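# Separate emitter holder from filter cube, stand both upright

## Task

Remove the emitter holder from the filter cube. Set the holder upright next to the remaining half of the cube. Both pieces must rest flat on the table, as in the reference image called manual.

## Robot and tools

Robot: two arms, left_arm and right_arm, each with six joints and a two-finger gripper. The scene frame has its origin at table-top height, midway between the nominal bases. +x points out over the table, +z points up, and left_arm sits on the +y side. These arm names do not match image sides.

Calibrated bases in the scene frame:
- left_arm: (-0.025, +0.355, +0.025) m, quat_wxyz (+1.000, 0, 0, -0.010).
- right_arm: (+0.005, -0.335, +0.002) m, quat_wxyz (+1.000, 0, 0, -0.022).

Frames: hand positions, velocities, targets and wrist-camera poses are given in each arm's own base frame. Fixed cameras and the table use the scene frame. A camera stand is fixed behind the arms.

Row format: every command row is one flat list of 14 numbers covering both arms, even when only one arm moves. The first 7 numbers are left_arm: six joint angles, then the opening. The next 7 are right_arm in the same layout.

Joint order within each arm: wrist pitch, elbow, wrist yaw, wrist roll, shoulder, waist. Elbow and wrist pitch have reversed signs, both in what you send and in what you read back. Joint values are absolute target angles in radians, not offsets.

Joint ranges, in the numbers you actually write and in row order:
- wrist pitch: -1.571 to 1.571
- elbow: -3.142 to 0.000
- wrist yaw: -1.571 to 1.571
- wrist roll: -2.094 to 2.094
- shoulder: 0.000 to 3.142
- waist: -2.618 to 3.054

Each real limit may differ from its stated value by up to 0.059 rad. A target more than 0.059 rad beyond a stated end is refused if it also lies further out than the current angle. A target beyond the real end is clipped to that end, and the result may then say "joint sent to its limit".

Opening: an absolute value from -1 (closed) to +1 (fully open). Fully open is a 0.094 m pad gap. To keep a gripper as it is, resend its present command; writing 0 is itself a command.

execute_actions(actions, cameras): actions is a list of actions. Each action holds up to 15 rows, and each row lasts one 1/30 s step. If an action has fewer than 15 rows, its last row is held for the remaining steps. Images are returned only when actions is empty or cameras lists them. cameras takes names, ["all"], or [].

move(target, speed, blend, opening_speed, grip_force, blocking, cameras): all joints follow a synchronized path to target, so each hand traces a curve.
- target: one 14-number row, or a list of up to 15 rows.
- speed: the top speed in rad/s of the joint with the longest travel, from 0.01 to 12.57, default 0.5. Give one value, or one per target.
- blend: in rad, rounds off the intermediate waypoints. The default 0 stops at each one.
- opening_speed: how fast the opening changes, in units per second, at least 0.2.
- grip_force: newtons per pad, 10 to 50. Give one value or one per arm. It stays in effect until changed, and closing is slow at low force.
- blocking=false: returns early while the move keeps running. A new move then replaces it.
The paths do not avoid obstacles or the other arm. Fast motion and targets set deep past a contact make impacts and presses stronger. The "move:" line reports the ending: done, off_target (at rest but more than 0.035 rad off), moving, held or fault. It adds limits=held if some steps were withheld.

wait(seconds 0 to 10, cameras): lets time pass with the last commands held. Any running move continues.

stop(cameras): brakes the current move. It needs some distance to stop.

zoom_image(camera, region [x0,y0,x1,y1]): enlarges part of the newest image from one camera. The region is at most 504 by 504 pixels, measured from the top-left corner.

show_instructions(): shows the reference image.

finished_scene(scene): ends the current scene and cannot be undone. Call it only when both pieces rest upright and stable without the robot.

Cameras: cam_head_left, cam_head_right, cam_high, cam_low, cam_left_wrist, cam_right_wrist. All are 896x504.

Results:
- Joint positions and Joint velocities: one block per arm, in joint order, then the finger pad gap in m.
- Joint targets: the angles the joints are currently being driven to. To hold a joint still, resend these.
- end_effector_position and end_effector_quat_wxyz: the point between the pads, about 1 cm behind the fingertips, in the arm's base frame. They may be a few cm off. The fingers point along the gripper's +z axis and close along its y axis.
- grip_measured: the opening on the command scale. It can read about 2.5 mm wide when empty and narrower than a part that is squeezed hard.
- grip_effort_nm: motor effort in N m; negative means closing. It is not pad force.
- Joint torques: in joint order. Numbers 2, 5 and 6 wrap at ±28 N m.
- "joint command not followed": the clearance check changed some targets. It does not keep the two grippers apart.
- MOTOR HOT: appears at 75 °C. At 90 °C the arm folds up and stays idle.

Motion limits: each joint target stays within 0.339 rad of the measured angle for the big joints and 2.2 rad for the wrist joints. Targets that would move the hand more than 200 mm are scaled down.

Avoid:
- dropping parts or releasing them while they move
- slamming into things or pushing hard
- letting anything fall off the table
- pressing the two arms or grippers against each other
- straining the camera cables
- holding an arm stretched out for a long time, which builds heat

To release a part, command an opening well above grip_measured. Loose objects may get nudged now and then.

Each tool is called after "Emit:" as name(argument=value, ...) on one line, values as JSON.

Reference images:

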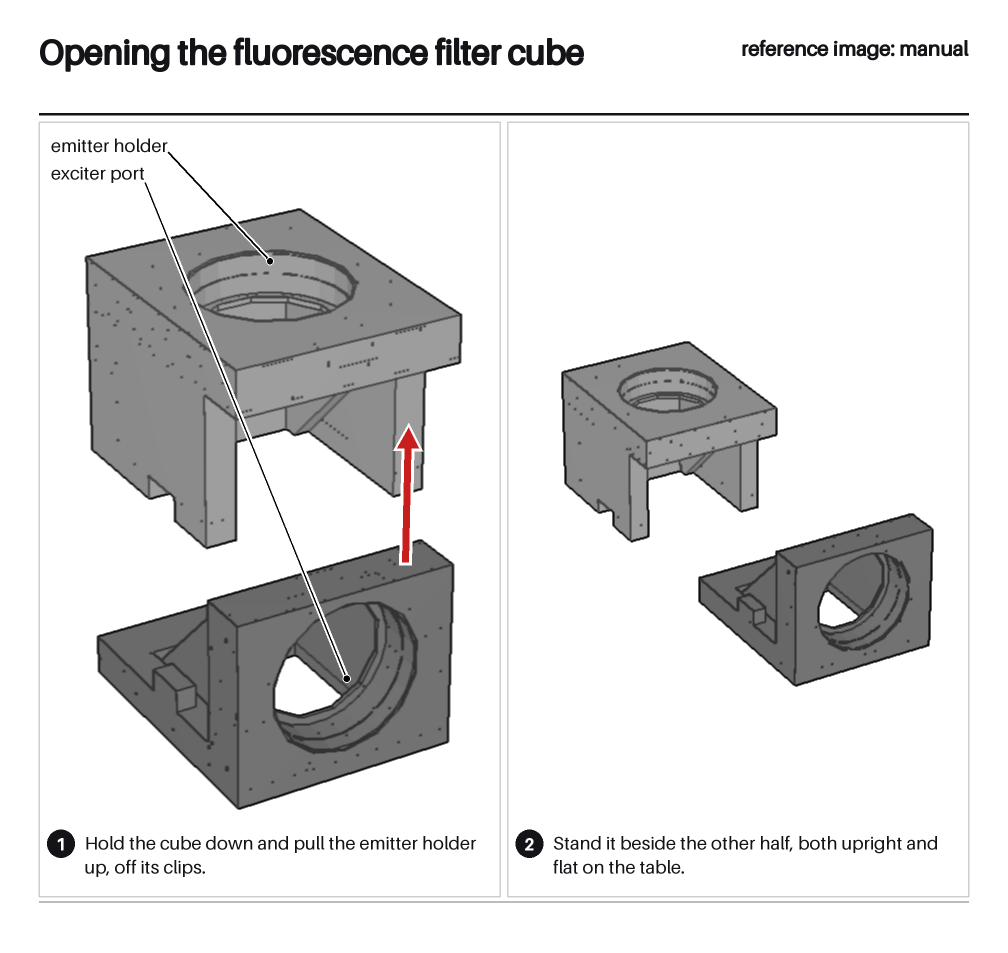

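## Session

Emit:
execute_actions(actions=[])

Scene clock: 0.00 s.
left_arm: end_effector_position=(+0.3882, -0.0015, +0.3983) grip_measured=+1.000 grip_effort_nm=n/a end_effector_quat_wxyz=(+0.696, +0.000, +0.718, -0.010) | right_arm: end_effector_position=(+0.4113, -0.0020, +0.1383) grip_measured=+1.000 grip_effort_nm=n/a end_effector_quat_wxyz=(+0.613, +0.024, +0.787, -0.064)
Joint names: [wrist pitch, elbow, wrist yaw, wrist roll, shoulder, waist]
Joint positions: left_arm=[0.017 -1.05 0.016 -0.013 1.064 0.001 0.094] | right_arm=[-0.799 -0.433 0.215 -0.019 1.481 0.086 0.094]
Joint velocities: within noise
Joint torques (N m): no reading
Heat: left arm: 22 °C; right arm: 23 °C.
Joint targets: left_arm=[0.019 -1.059 0.016 -0.014 1.056 0.001] | right_arm=[-0.800 -0.441 0.217 -0.020 1.473 0.086]
Tool commands: left_gripper/opening=+1.0 right_gripper/opening=+1.0

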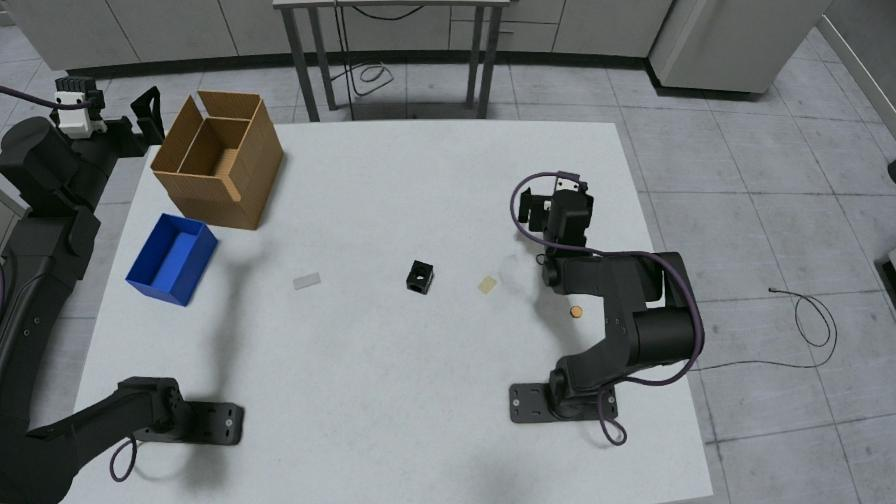

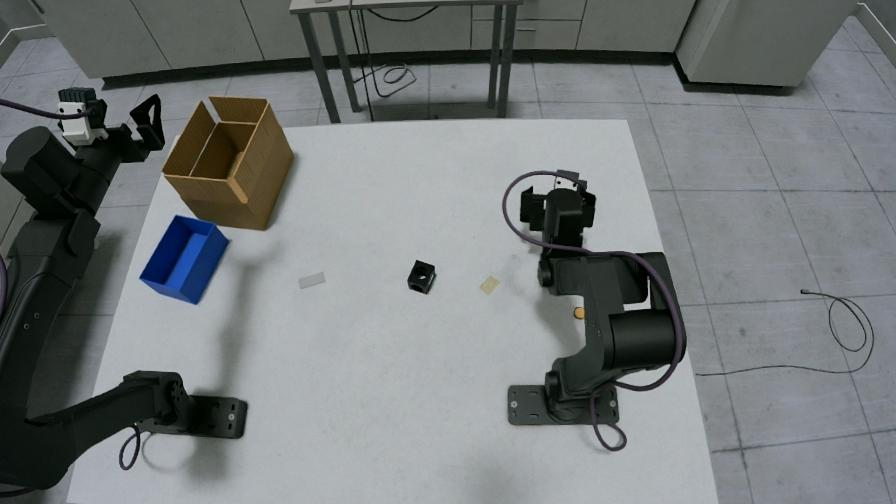

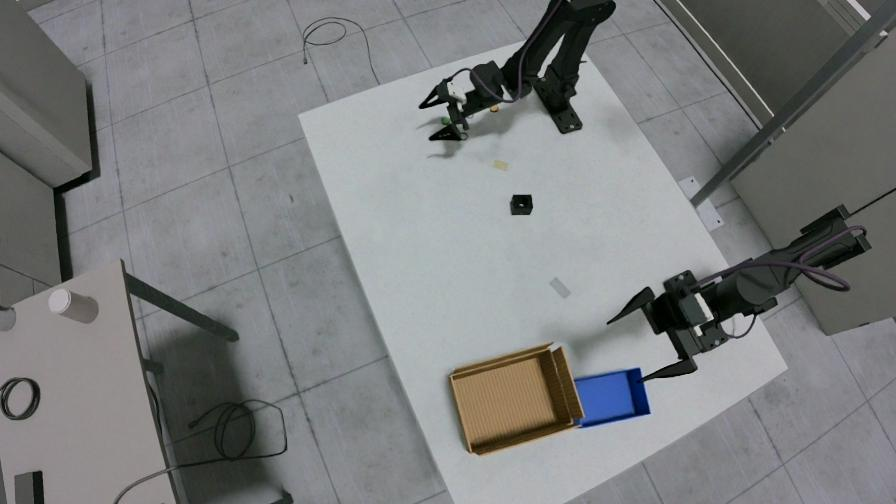

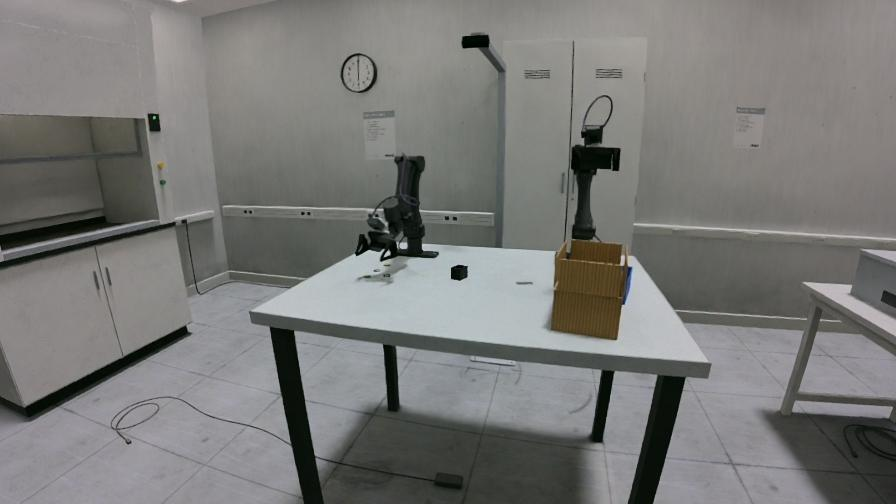

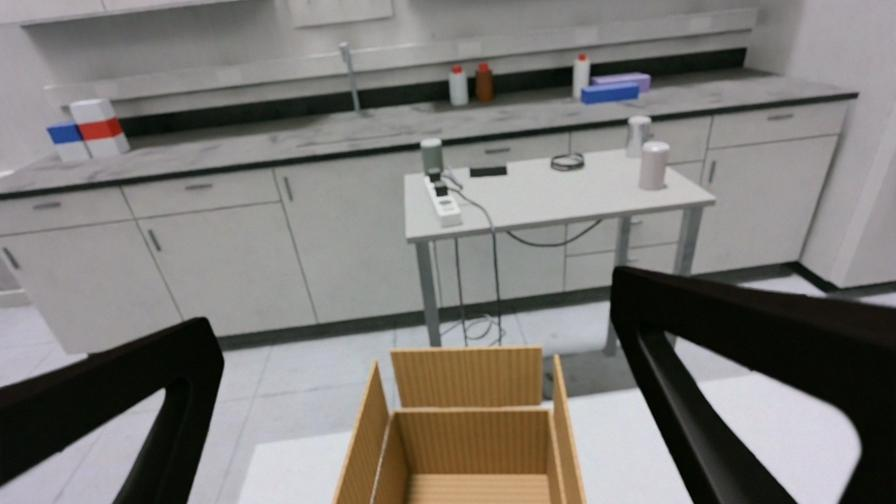

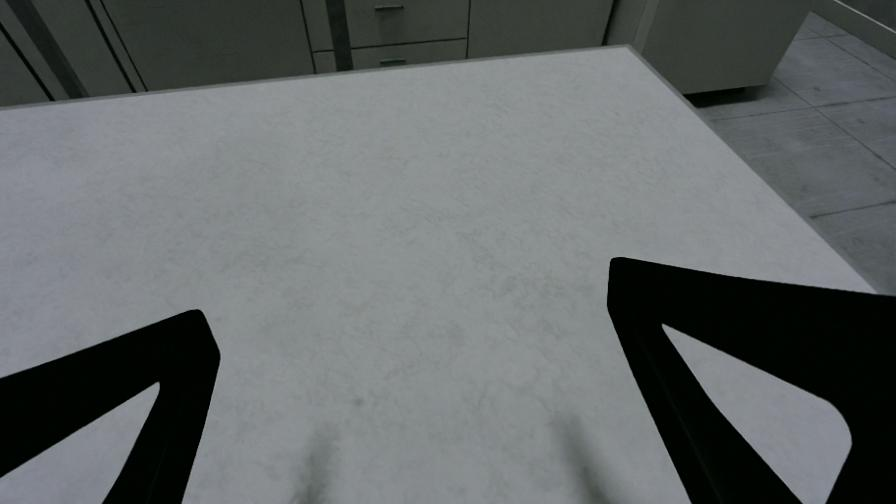

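Emit:
zoom_image(camera="cam_head_left", region=[380, 240, 460, 310])

Emit:
zoom_image(camera="cam_high", region=[490, 175, 560, 230])

Emit:
zoom_image(camera="cam_low", region=[430, 250, 490, 290])

Emit:
zoom_image(camera="cam_head_right", region=[380, 240, 460, 310])

Scaled by 6.300 from the camera's 896x504 image, which has a finer 1280x720 frame.

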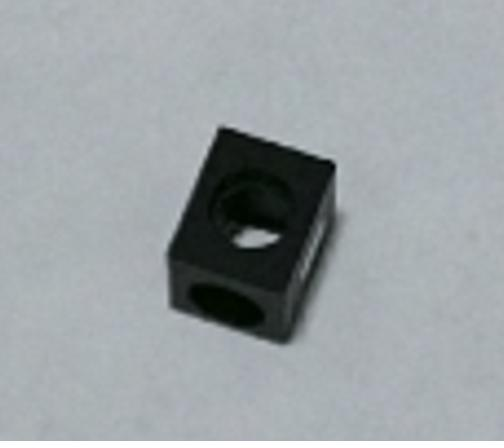

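Scaled by 7.200 from the camera's 896x504 image, which has a finer 1280x720 frame.

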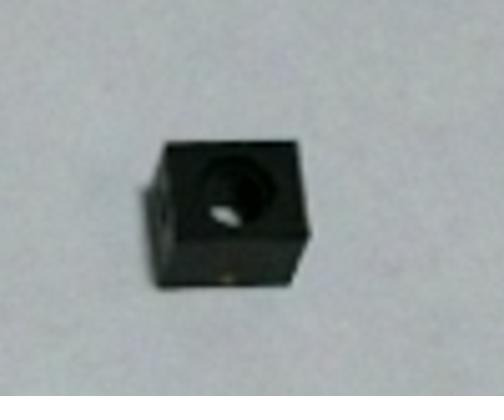

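Scaled by 8.400 from the camera's 896x504 image, which has a finer 1280x720 frame.

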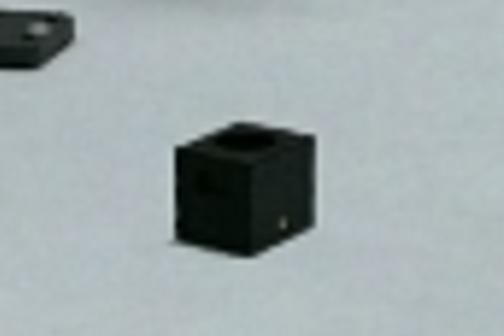

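Scaled by 6.300 from the camera's 896x504 image, which has a finer 1280x720 frame.

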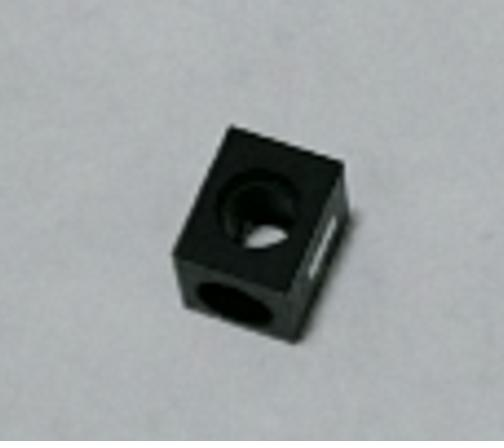

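Emit:
move(target=[0.019, -1.059, 0.016, -0.014, 1.056, 0.001, 1, 0.777, -0.872, 0.0, 0.0, 1.095, 0.80, 1], speed=0.8, cameras=["cam_head_left","cam_high","cam_right_wrist"])

Scene clock: 10.57 s.
left_arm: end_effector_position=(+0.3882, -0.0015, +0.3983) grip_measured=+1.000 grip_effort_nm=0.06 end_effector_quat_wxyz=(+0.696, +0.000, +0.718, -0.010) | right_arm: end_effector_position=(+0.2002, +0.2033, +0.1345) grip_measured=+1.000 grip_effort_nm=0.01 end_effector_quat_wxyz=(+0.250, -0.374, +0.887, +0.101)
Joint names: [wrist pitch, elbow, wrist yaw, wrist roll, shoulder, waist]
Joint positions: left_arm=[0.017 -1.05 0.016 -0.013 1.064 0.001 0.094] | right_arm=[0.758 -0.845 0.004 -0.007 1.112 0.792 0.094]
Joint torques (N m): left_arm=[-2.01 -6.58 -0.02 -0.03 -2.84 0.06] | right_arm=[-1.03 -9.52 -0.04 0.05 -4.12 0.55]
Heat: left arm: 25 °C; right arm: 23 °C.
Joint targets: left_arm=[0.019 -1.059 0.016 -0.014 1.056 0.001] | right_arm=[0.777 -0.872 0.000 0.000 1.095 0.800]
move: done
Images, in order (width x height): cam_head_left 896x504, cam_high 896x504, cam_right_wrist 896x504.

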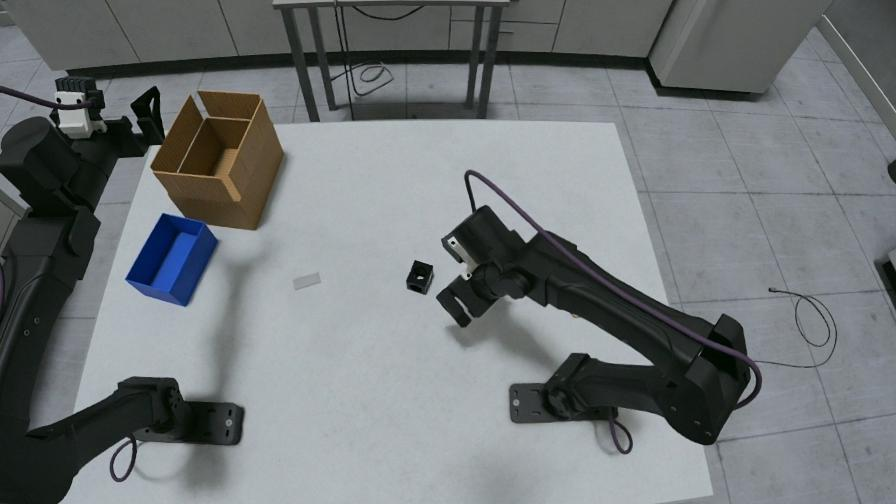

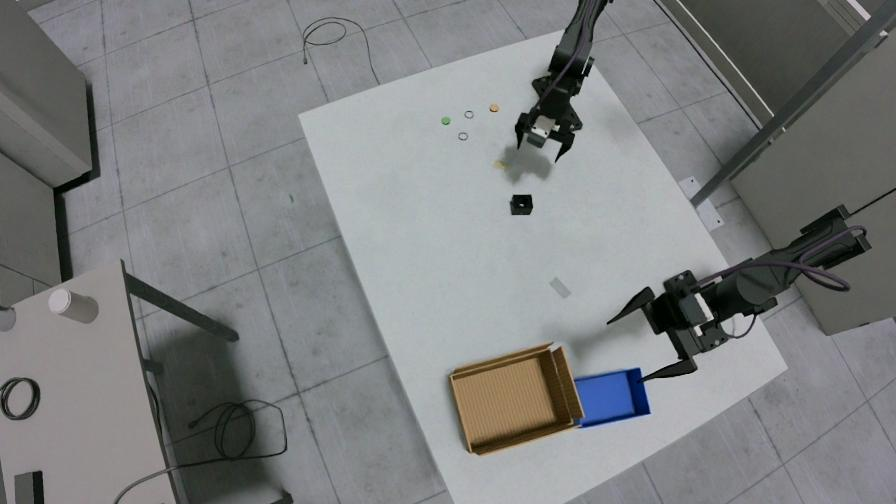

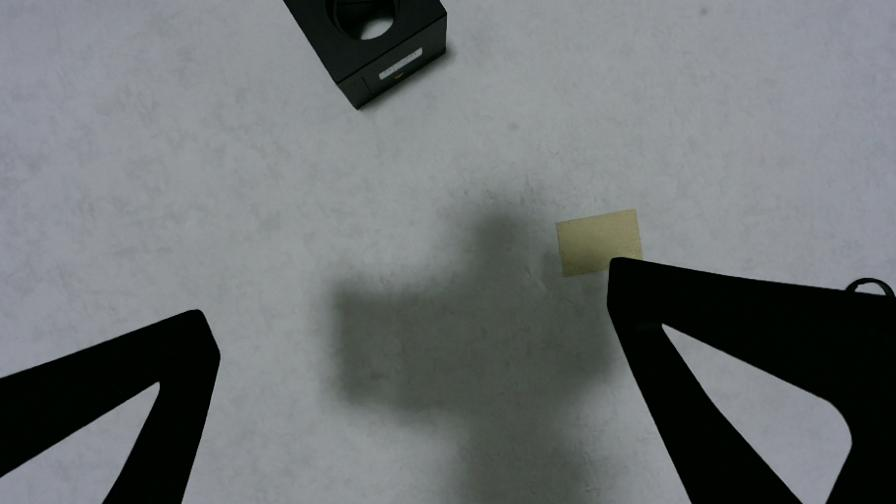

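Emit:
move(target=[0.019, -1.059, 0.016, -0.014, 1.056, 0.001, 1, 0.40, -0.872, 0.0, 0.0, 1.095, 0.87, 1], speed=0.8, cameras=["cam_right_wrist"])

Emit:
zoom_image(camera="cam_right_wrist", region=[250, 100, 550, 300])

Scene clock: 13.67 s.
left_arm: end_effector_position=(+0.3882, -0.0015, +0.3983) grip_measured=+1.000 grip_effort_nm=0.05 end_effector_quat_wxyz=(+0.696, +0.000, +0.718, -0.010) | right_arm: end_effector_position=(+0.2273, +0.2660, +0.1910) grip_measured=+1.000 grip_effort_nm=0.01 end_effector_quat_wxyz=(+0.392, -0.379, +0.819, +0.178)
Joint names: [wrist pitch, elbow, wrist yaw, wrist roll, shoulder, waist]
Joint positions: left_arm=[0.017 -1.05 0.016 -0.013 1.064 0.001 0.094] | right_arm=[0.414 -0.845 0.003 -0.006 1.112 0.862 0.094]
Joint torques (N m): left_arm=[-1.99 -6.57 -0.02 -0.06 -2.84 0.06] | right_arm=[-1.79 -9.87 -0.04 0.02 -4.56 0.55]
Heat: left arm: 25 °C; right arm: 23 °C.
Joint targets: left_arm=[0.019 -1.059 0.016 -0.014 1.056 0.001] | right_arm=[0.400 -0.872 0.000 0.000 1.095 0.870]
move: done
Images, in order (width x height): cam_right_wrist 896x504.

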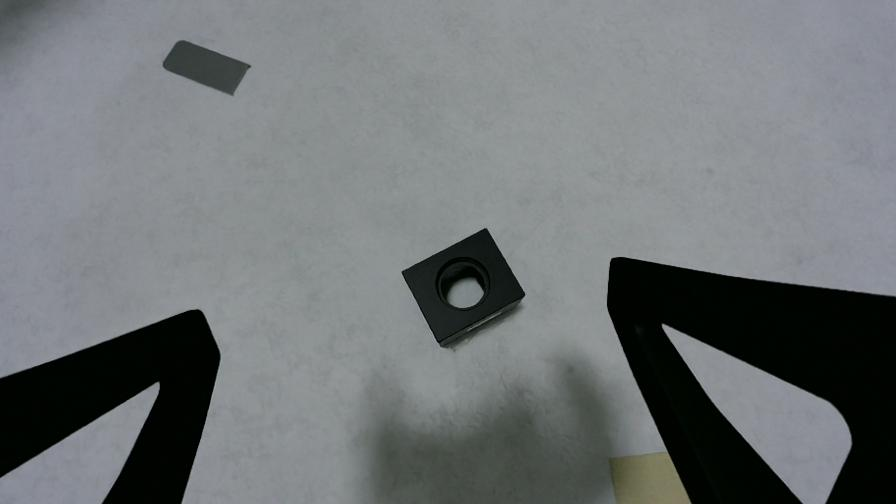

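Scaled by 1.680 from the camera's 896x504 image, which has a finer 1280x720 frame.

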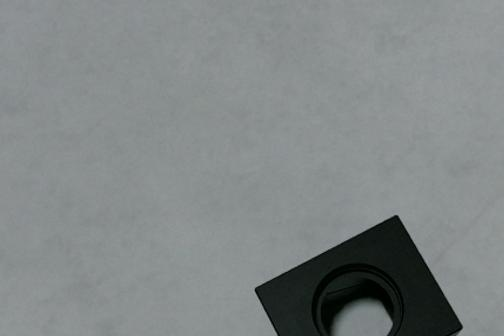

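Emit:
execute_actions(actions=[])

Emit:
zoom_image(camera="cam_high", region=[480, 90, 620, 220])

Emit:
zoom_image(camera="cam_head_left", region=[390, 190, 530, 320])

Emit:
zoom_image(camera="cam_right_wrist", region=[380, 210, 560, 370])

Emit:
zoom_image(camera="cam_low", region=[340, 200, 500, 300])

Scene clock: 16.40 s.
left_arm: end_effector_position=(+0.3882, -0.0015, +0.3983) grip_measured=+1.000 grip_effort_nm=0.05 end_effector_quat_wxyz=(+0.696, +0.000, +0.718, -0.010) | right_arm: end_effector_position=(+0.2274, +0.2661, +0.1910) grip_measured=+1.000 grip_effort_nm=0.01 end_effector_quat_wxyz=(+0.392, -0.379, +0.819, +0.178)
Joint names: [wrist pitch, elbow, wrist yaw, wrist roll, shoulder, waist]
Joint positions: left_arm=[0.017 -1.05 0.016 -0.013 1.064 0.001 0.094] | right_arm=[0.414 -0.845 0.003 -0.006 1.112 0.862 0.094]
Joint velocities: within noise
Joint torques (N m): left_arm=[-2 -6.58 -0.02 -0.03 -2.88 0.08] | right_arm=[-1.81 -9.88 -0.04 0.05 -4.55 0.51]
Heat: left arm: 26 °C; right arm: 24 °C.
Joint targets: left_arm=[0.019 -1.059 0.016 -0.014 1.056 0.001] | right_arm=[0.400 -0.872 0.000 0.000 1.095 0.870]
Tool commands: left_gripper/opening=+1.0 right_gripper/opening=+1.0

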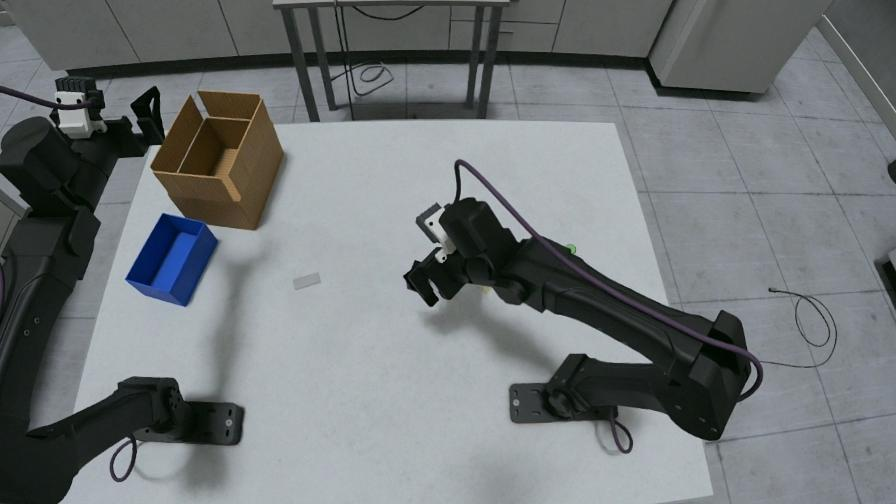

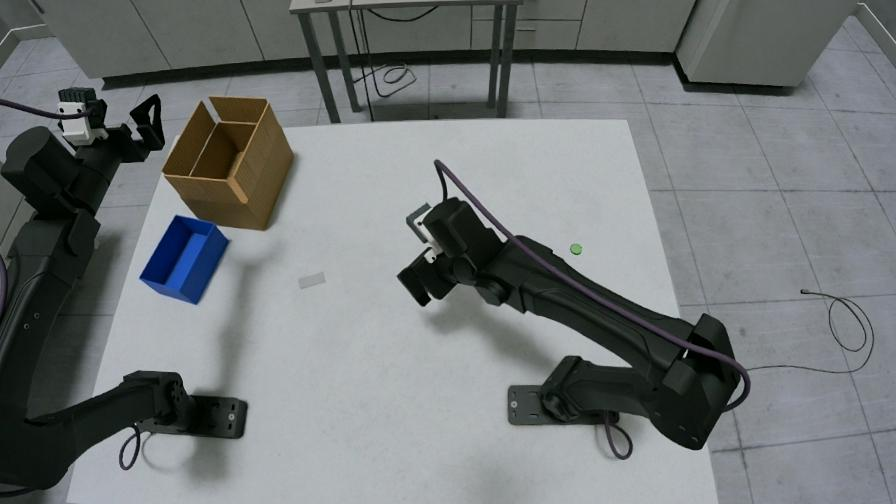

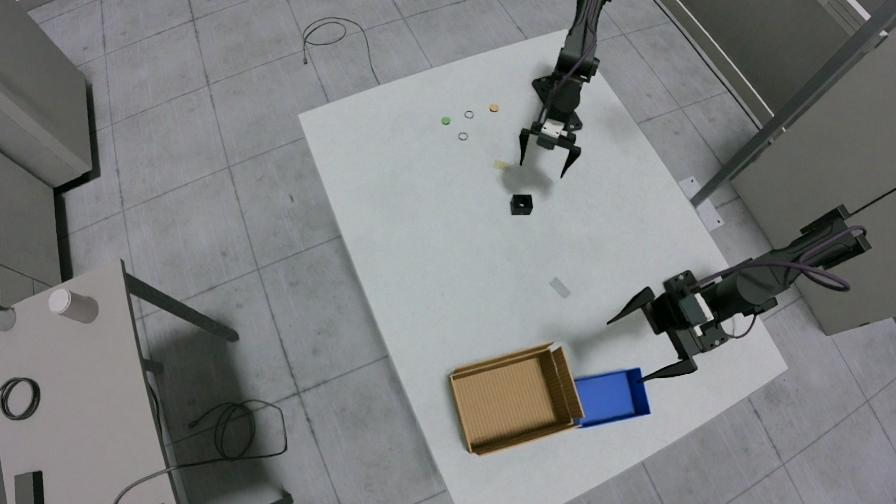

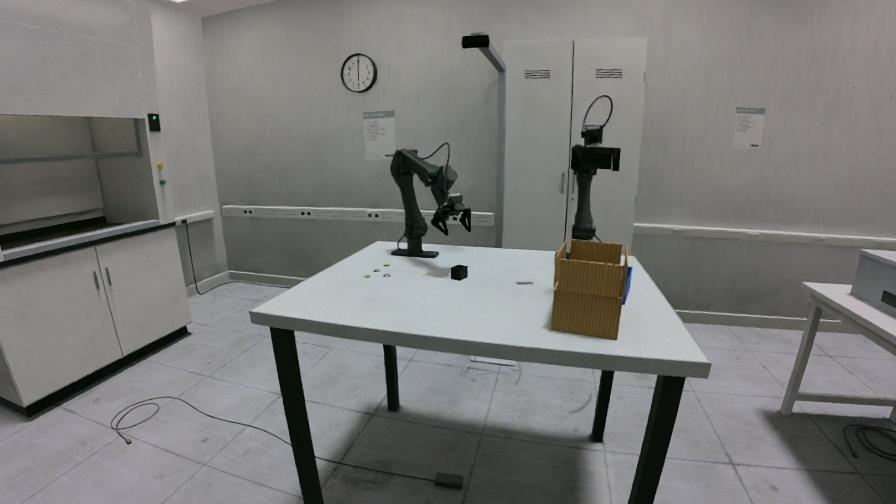

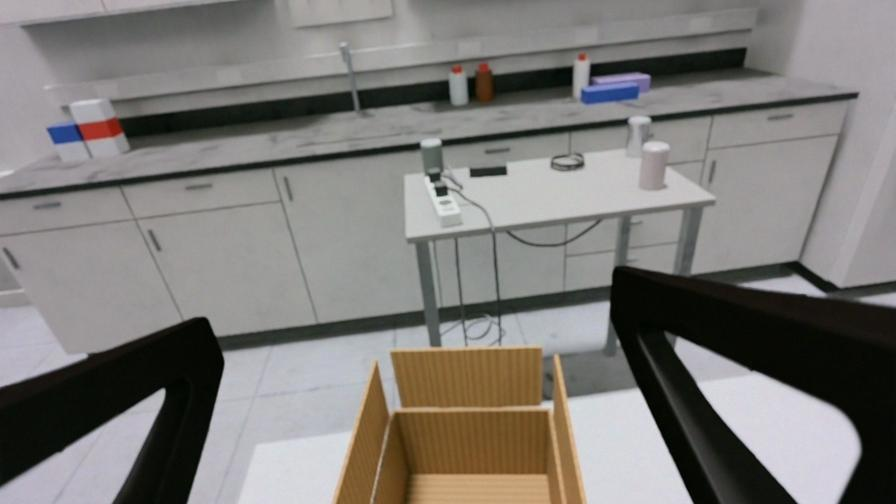

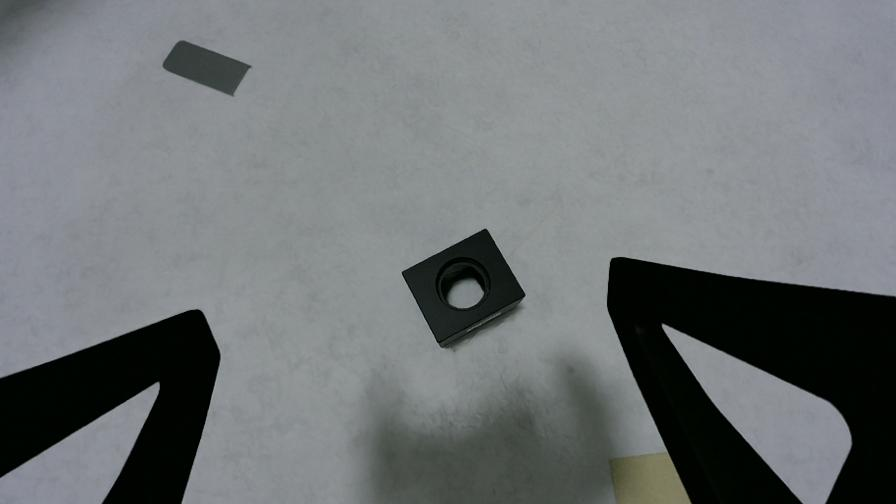

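Scaled by 3.600 from the camera's 896x504 image, which has a finer 1280x720 frame.

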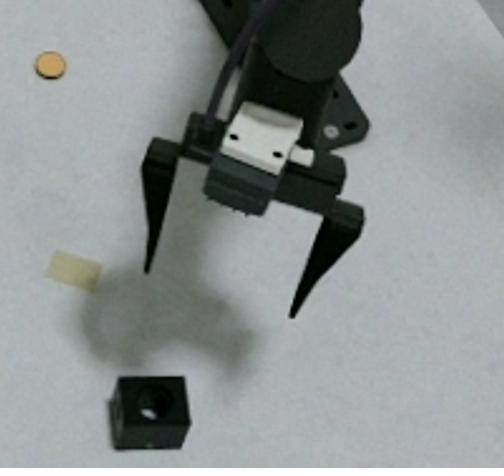

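Scaled by 3.600 from the camera's 896x504 image, which has a finer 1280x720 frame.

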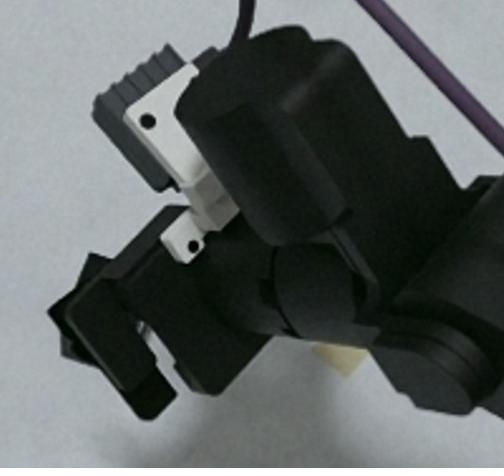

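Scaled by 2.800 from the camera's 896x504 image, which has a finer 1280x720 frame.

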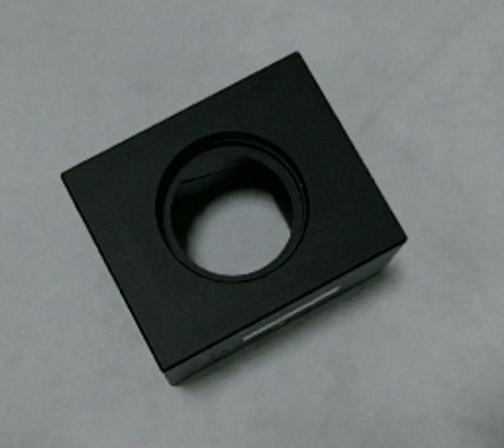

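Scaled by 3.150 from the camera's 896x504 image, which has a finer 1280x720 frame.

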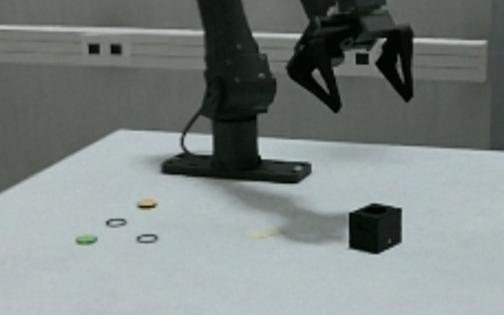

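Emit:
move(target=[0.019, -1.059, 0.016, -0.014, 1.056, 0.001, 1, 1.39, -1.855, 0.0, 1.16, 2.01, 0.82, 1], speed=0.8, cameras=["cam_right_wrist","cam_head_left"])

Emit:
zoom_image(camera="cam_head_left", region=[350, 190, 550, 320])

Scene clock: 23.13 s.
left_arm: end_effector_position=(+0.3882, -0.0015, +0.3983) grip_measured=+1.000 grip_effort_nm=0.06 end_effector_quat_wxyz=(+0.696, +0.000, +0.718, -0.010) | right_arm: end_effector_position=(+0.2646, +0.2903, +0.1276) grip_measured=+1.000 grip_effort_nm=0.01 end_effector_quat_wxyz=(+0.013, +0.159, +0.987, +0.021)
Joint names: [wrist pitch, elbow, wrist yaw, wrist roll, shoulder, waist]
Joint positions: left_arm=[0.017 -1.05 0.016 -0.013 1.064 0.001 0.094] | right_arm=[1.355 -1.83 -0.002 1.148 1.996 0.828 0.094]
Joint torques (N m): left_arm=[-2 -6.57 -0.01 -0.03 -2.85 0.05] | right_arm=[-0.01 -8.46 0.02 0.09 -8.83 -0.76]
Heat: left arm: 27 °C; right arm: 24 °C.
Joint targets: left_arm=[0.019 -1.059 0.016 -0.014 1.056 0.001] | right_arm=[1.390 -1.855 0.000 1.160 2.010 0.820]
move: done
Images, in order (width x height): cam_head_left 896x504, cam_right_wrist 896x504.

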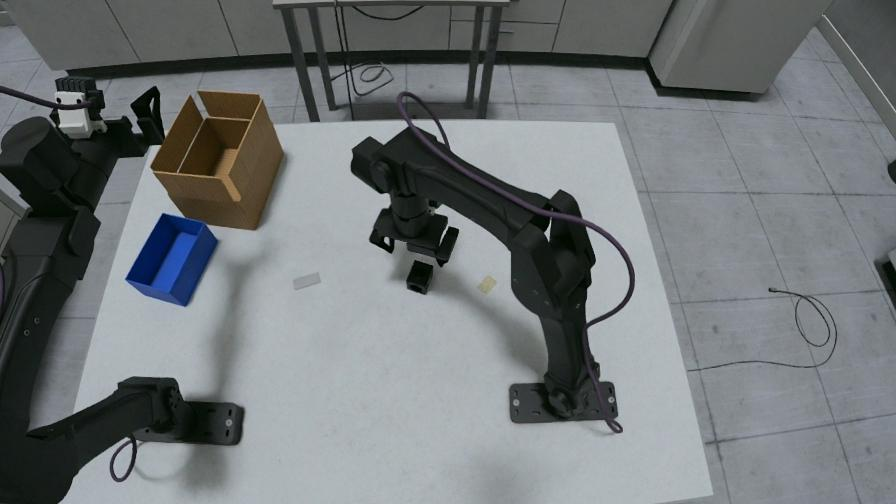

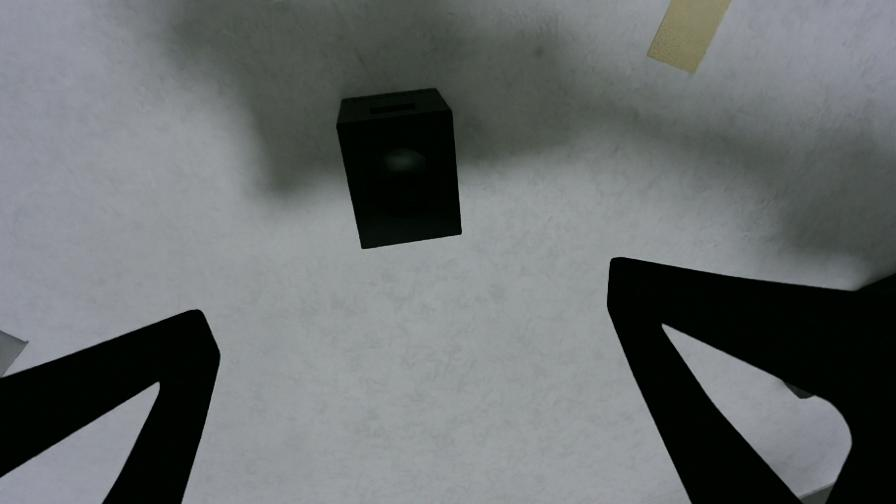

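Scaled by 2.520 from the camera's 896x504 image, which has a finer 1280x720 frame.

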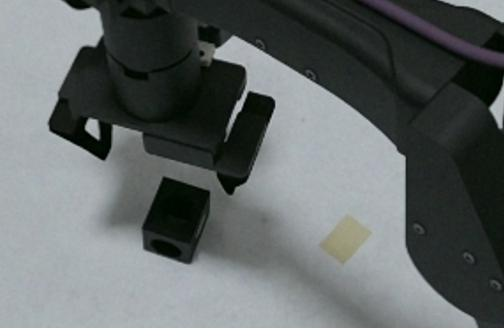

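Emit:
move(target=[0.019, -1.059, 0.016, -0.014, 1.056, 0.001, 1, 1.20, -1.672, 0.0, 1.16, 2.072, 0.82, 1], speed=0.5, cameras=["cam_right_wrist","cam_head_left","cam_low"])

Emit:
zoom_image(camera="cam_head_left", region=[350, 190, 550, 320])

Emit:
zoom_image(camera="cam_low", region=[400, 220, 520, 300])

Emit:
zoom_image(camera="cam_right_wrist", region=[250, 0, 550, 230])

Scene clock: 26.70 s.
left_arm: end_effector_position=(+0.3882, -0.0015, +0.3983) grip_measured=+1.000 grip_effort_nm=0.06 end_effector_quat_wxyz=(+0.696, +0.000, +0.718, -0.010) | right_arm: end_effector_position=(+0.2644, +0.2904, +0.0635) grip_measured=+1.000 grip_effort_nm=0.01 end_effector_quat_wxyz=(-0.003, +0.159, +0.987, -0.002)
Joint names: [wrist pitch, elbow, wrist yaw, wrist roll, shoulder, waist]
Joint positions: left_arm=[0.017 -1.05 0.016 -0.013 1.064 0.001 0.094] | right_arm=[1.19 -1.676 -0.003 1.149 2.064 0.828 0.094]
Joint torques (N m): left_arm=[-2 -6.61 0 -0.03 -2.84 0.06] | right_arm=[-0.15 -5.45 0.01 0.11 -9.73 -0.73]
Heat: left arm: 27 °C; right arm: 23 °C.
Joint targets: left_arm=[0.019 -1.059 0.016 -0.014 1.056 0.001] | right_arm=[1.200 -1.672 0.000 1.160 2.072 0.820]
move: done
Images, in order (width x height): cam_head_left 896x504, cam_low 896x504, cam_right_wrist 896x504.

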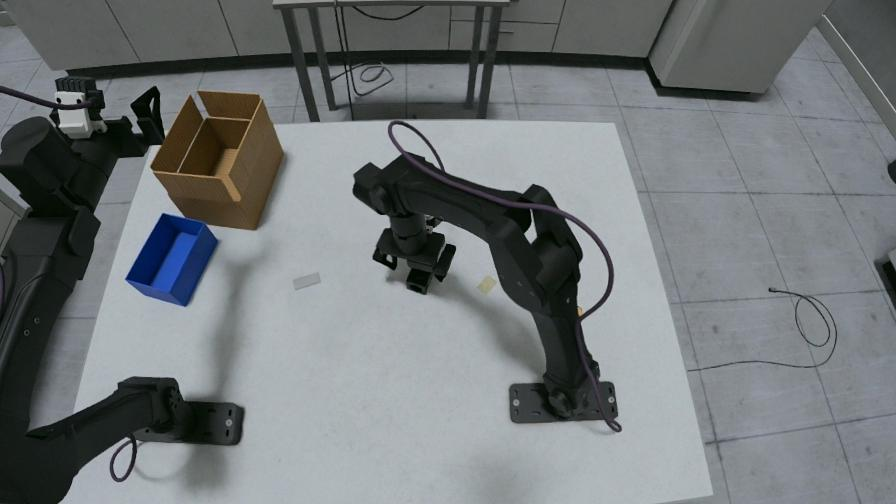

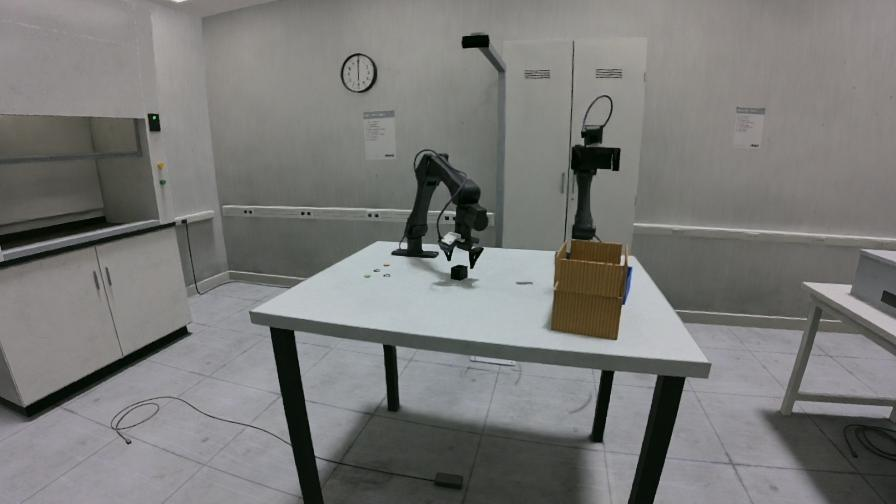

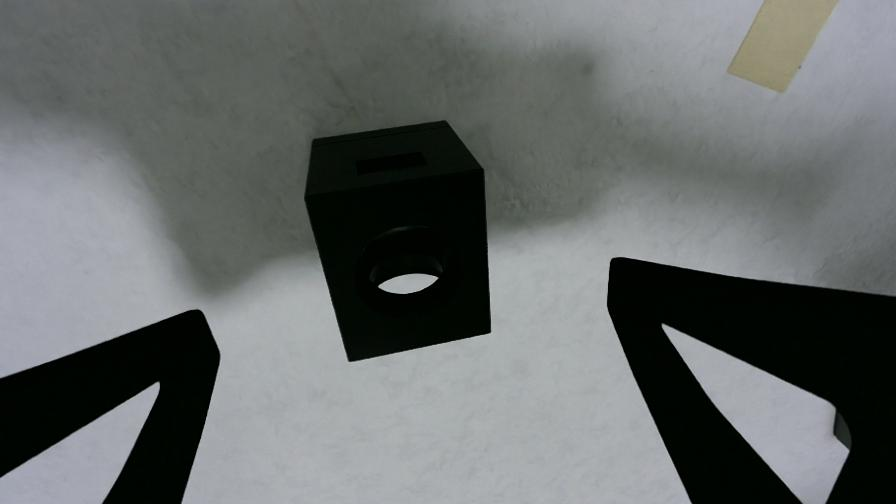

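Scaled by 2.520 from the camera's 896x504 image, which has a finer 1280x720 frame.

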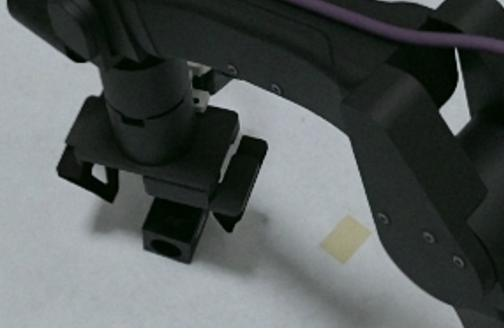

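Scaled by 4.200 from the camera's 896x504 image, which has a finer 1280x720 frame.

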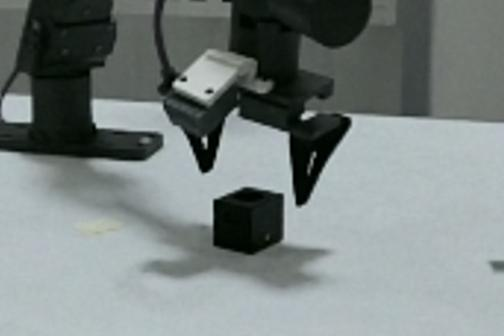

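Scaled by 1.680 from the camera's 896x504 image, which has a finer 1280x720 frame.

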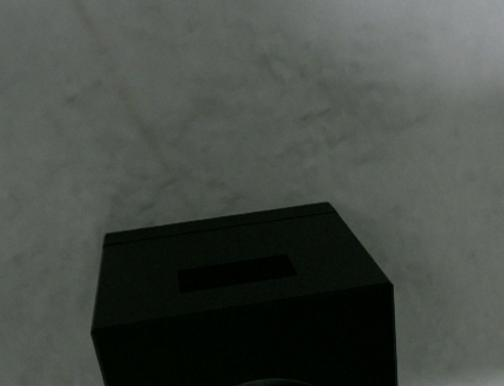

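Emit:
move(target=[0.019, -1.059, 0.016, -0.014, 1.056, 0.001, 1, 1.055, -1.562, 0.0, 1.165, 2.098, 0.812, 1], speed=0.2, cameras=["cam_right_wrist"])

Emit:
zoom_image(camera="cam_right_wrist", region=[200, 100, 620, 500])

Scene clock: 29.23 s.
left_arm: end_effector_position=(+0.3882, -0.0015, +0.3983) grip_measured=+1.000 grip_effort_nm=0.05 end_effector_quat_wxyz=(+0.696, +0.000, +0.718, -0.010) | right_arm: end_effector_position=(+0.2689, +0.2907, +0.0319) grip_measured=+1.000 grip_effort_nm=0.01 end_effector_quat_wxyz=(+0.004, +0.166, +0.986, +0.008)
Joint names: [wrist pitch, elbow, wrist yaw, wrist roll, shoulder, waist]
Joint positions: left_arm=[0.017 -1.05 0.016 -0.013 1.064 0.001 0.094] | right_arm=[1.045 -1.571 -0.003 1.154 2.079 0.82 0.094]
Joint torques (N m): left_arm=[-2 -6.63 -0.02 -0.03 -2.89 0.03] | right_arm=[-0.19 -4.83 0.03 0.11 -8.95 -0.77]
Heat: left arm: 27 °C; right arm: 23 °C.
Joint targets: left_arm=[0.019 -1.059 0.016 -0.014 1.056 0.001] | right_arm=[1.055 -1.562 0.000 1.165 2.098 0.812]
move: done
Images, in order (width x height): cam_right_wrist 896x504.

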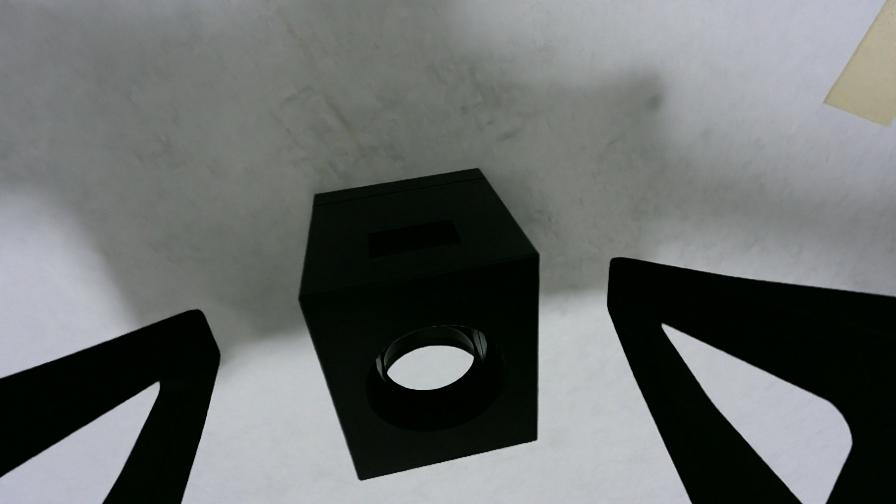

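Scaled by 1.200 from the camera's 896x504 image, which has a finer 1280x720 frame.

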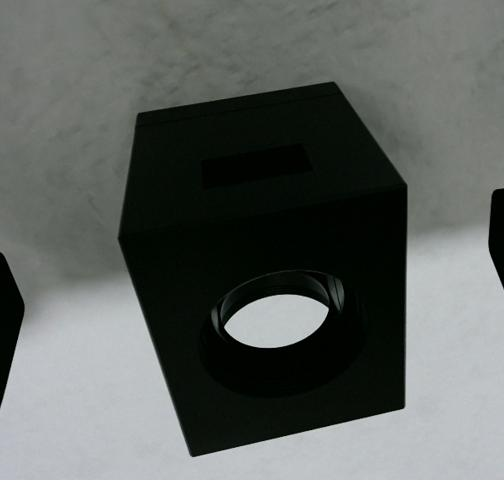

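Emit:
move(target=[0.019, -1.059, 0.016, -0.014, 1.056, 0.001, 1, 1.052, -1.542, 0.0, 1.165, 2.105, 0.806, 1], speed=0.2, cameras=["cam_right_wrist"])

Scene clock: 46.63 s.
left_arm: end_effector_position=(+0.3882, -0.0015, +0.3983) grip_measured=+1.000 grip_effort_nm=0.05 end_effector_quat_wxyz=(+0.696, +0.000, +0.718, -0.010) | right_arm: end_effector_position=(+0.2671, +0.2853, +0.0273) grip_measured=+1.000 grip_effort_nm=0.01 end_effector_quat_wxyz=(-0.001, +0.169, +0.986, +0.002)
Joint names: [wrist pitch, elbow, wrist yaw, wrist roll, shoulder, waist]
Joint positions: left_arm=[0.017 -1.05 0.016 -0.013 1.064 0.001 0.094] | right_arm=[1.042 -1.552 -0.003 1.154 2.079 0.814 0.094]
Joint torques (N m): left_arm=[-1.99 -6.58 -0.02 -0.04 -2.8 0.02] | right_arm=[-0.15 -4.72 0.04 0.1 -8.31 -0.69]
Heat: left arm: 29 °C; right arm: 24 °C.
Joint targets: left_arm=[0.019 -1.059 0.016 -0.014 1.056 0.001] | right_arm=[1.052 -1.542 0.000 1.165 2.105 0.806]
move: done
Images, in order (width x height): cam_right_wrist 896x504.

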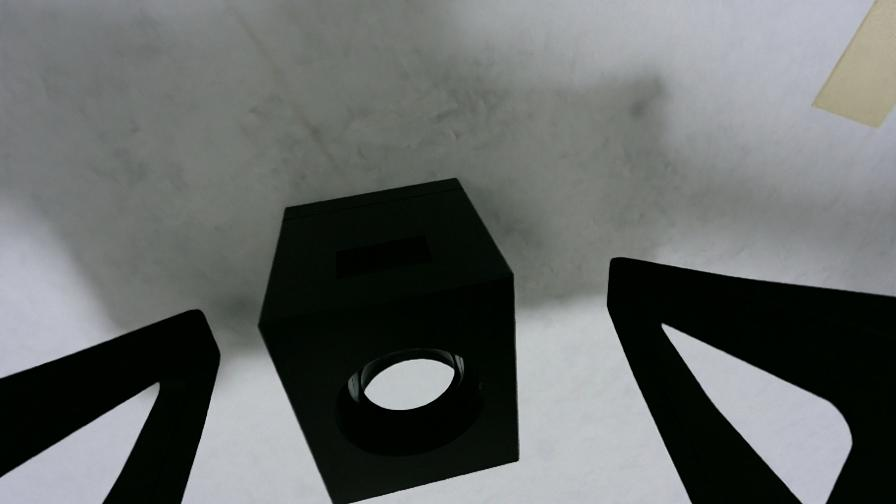

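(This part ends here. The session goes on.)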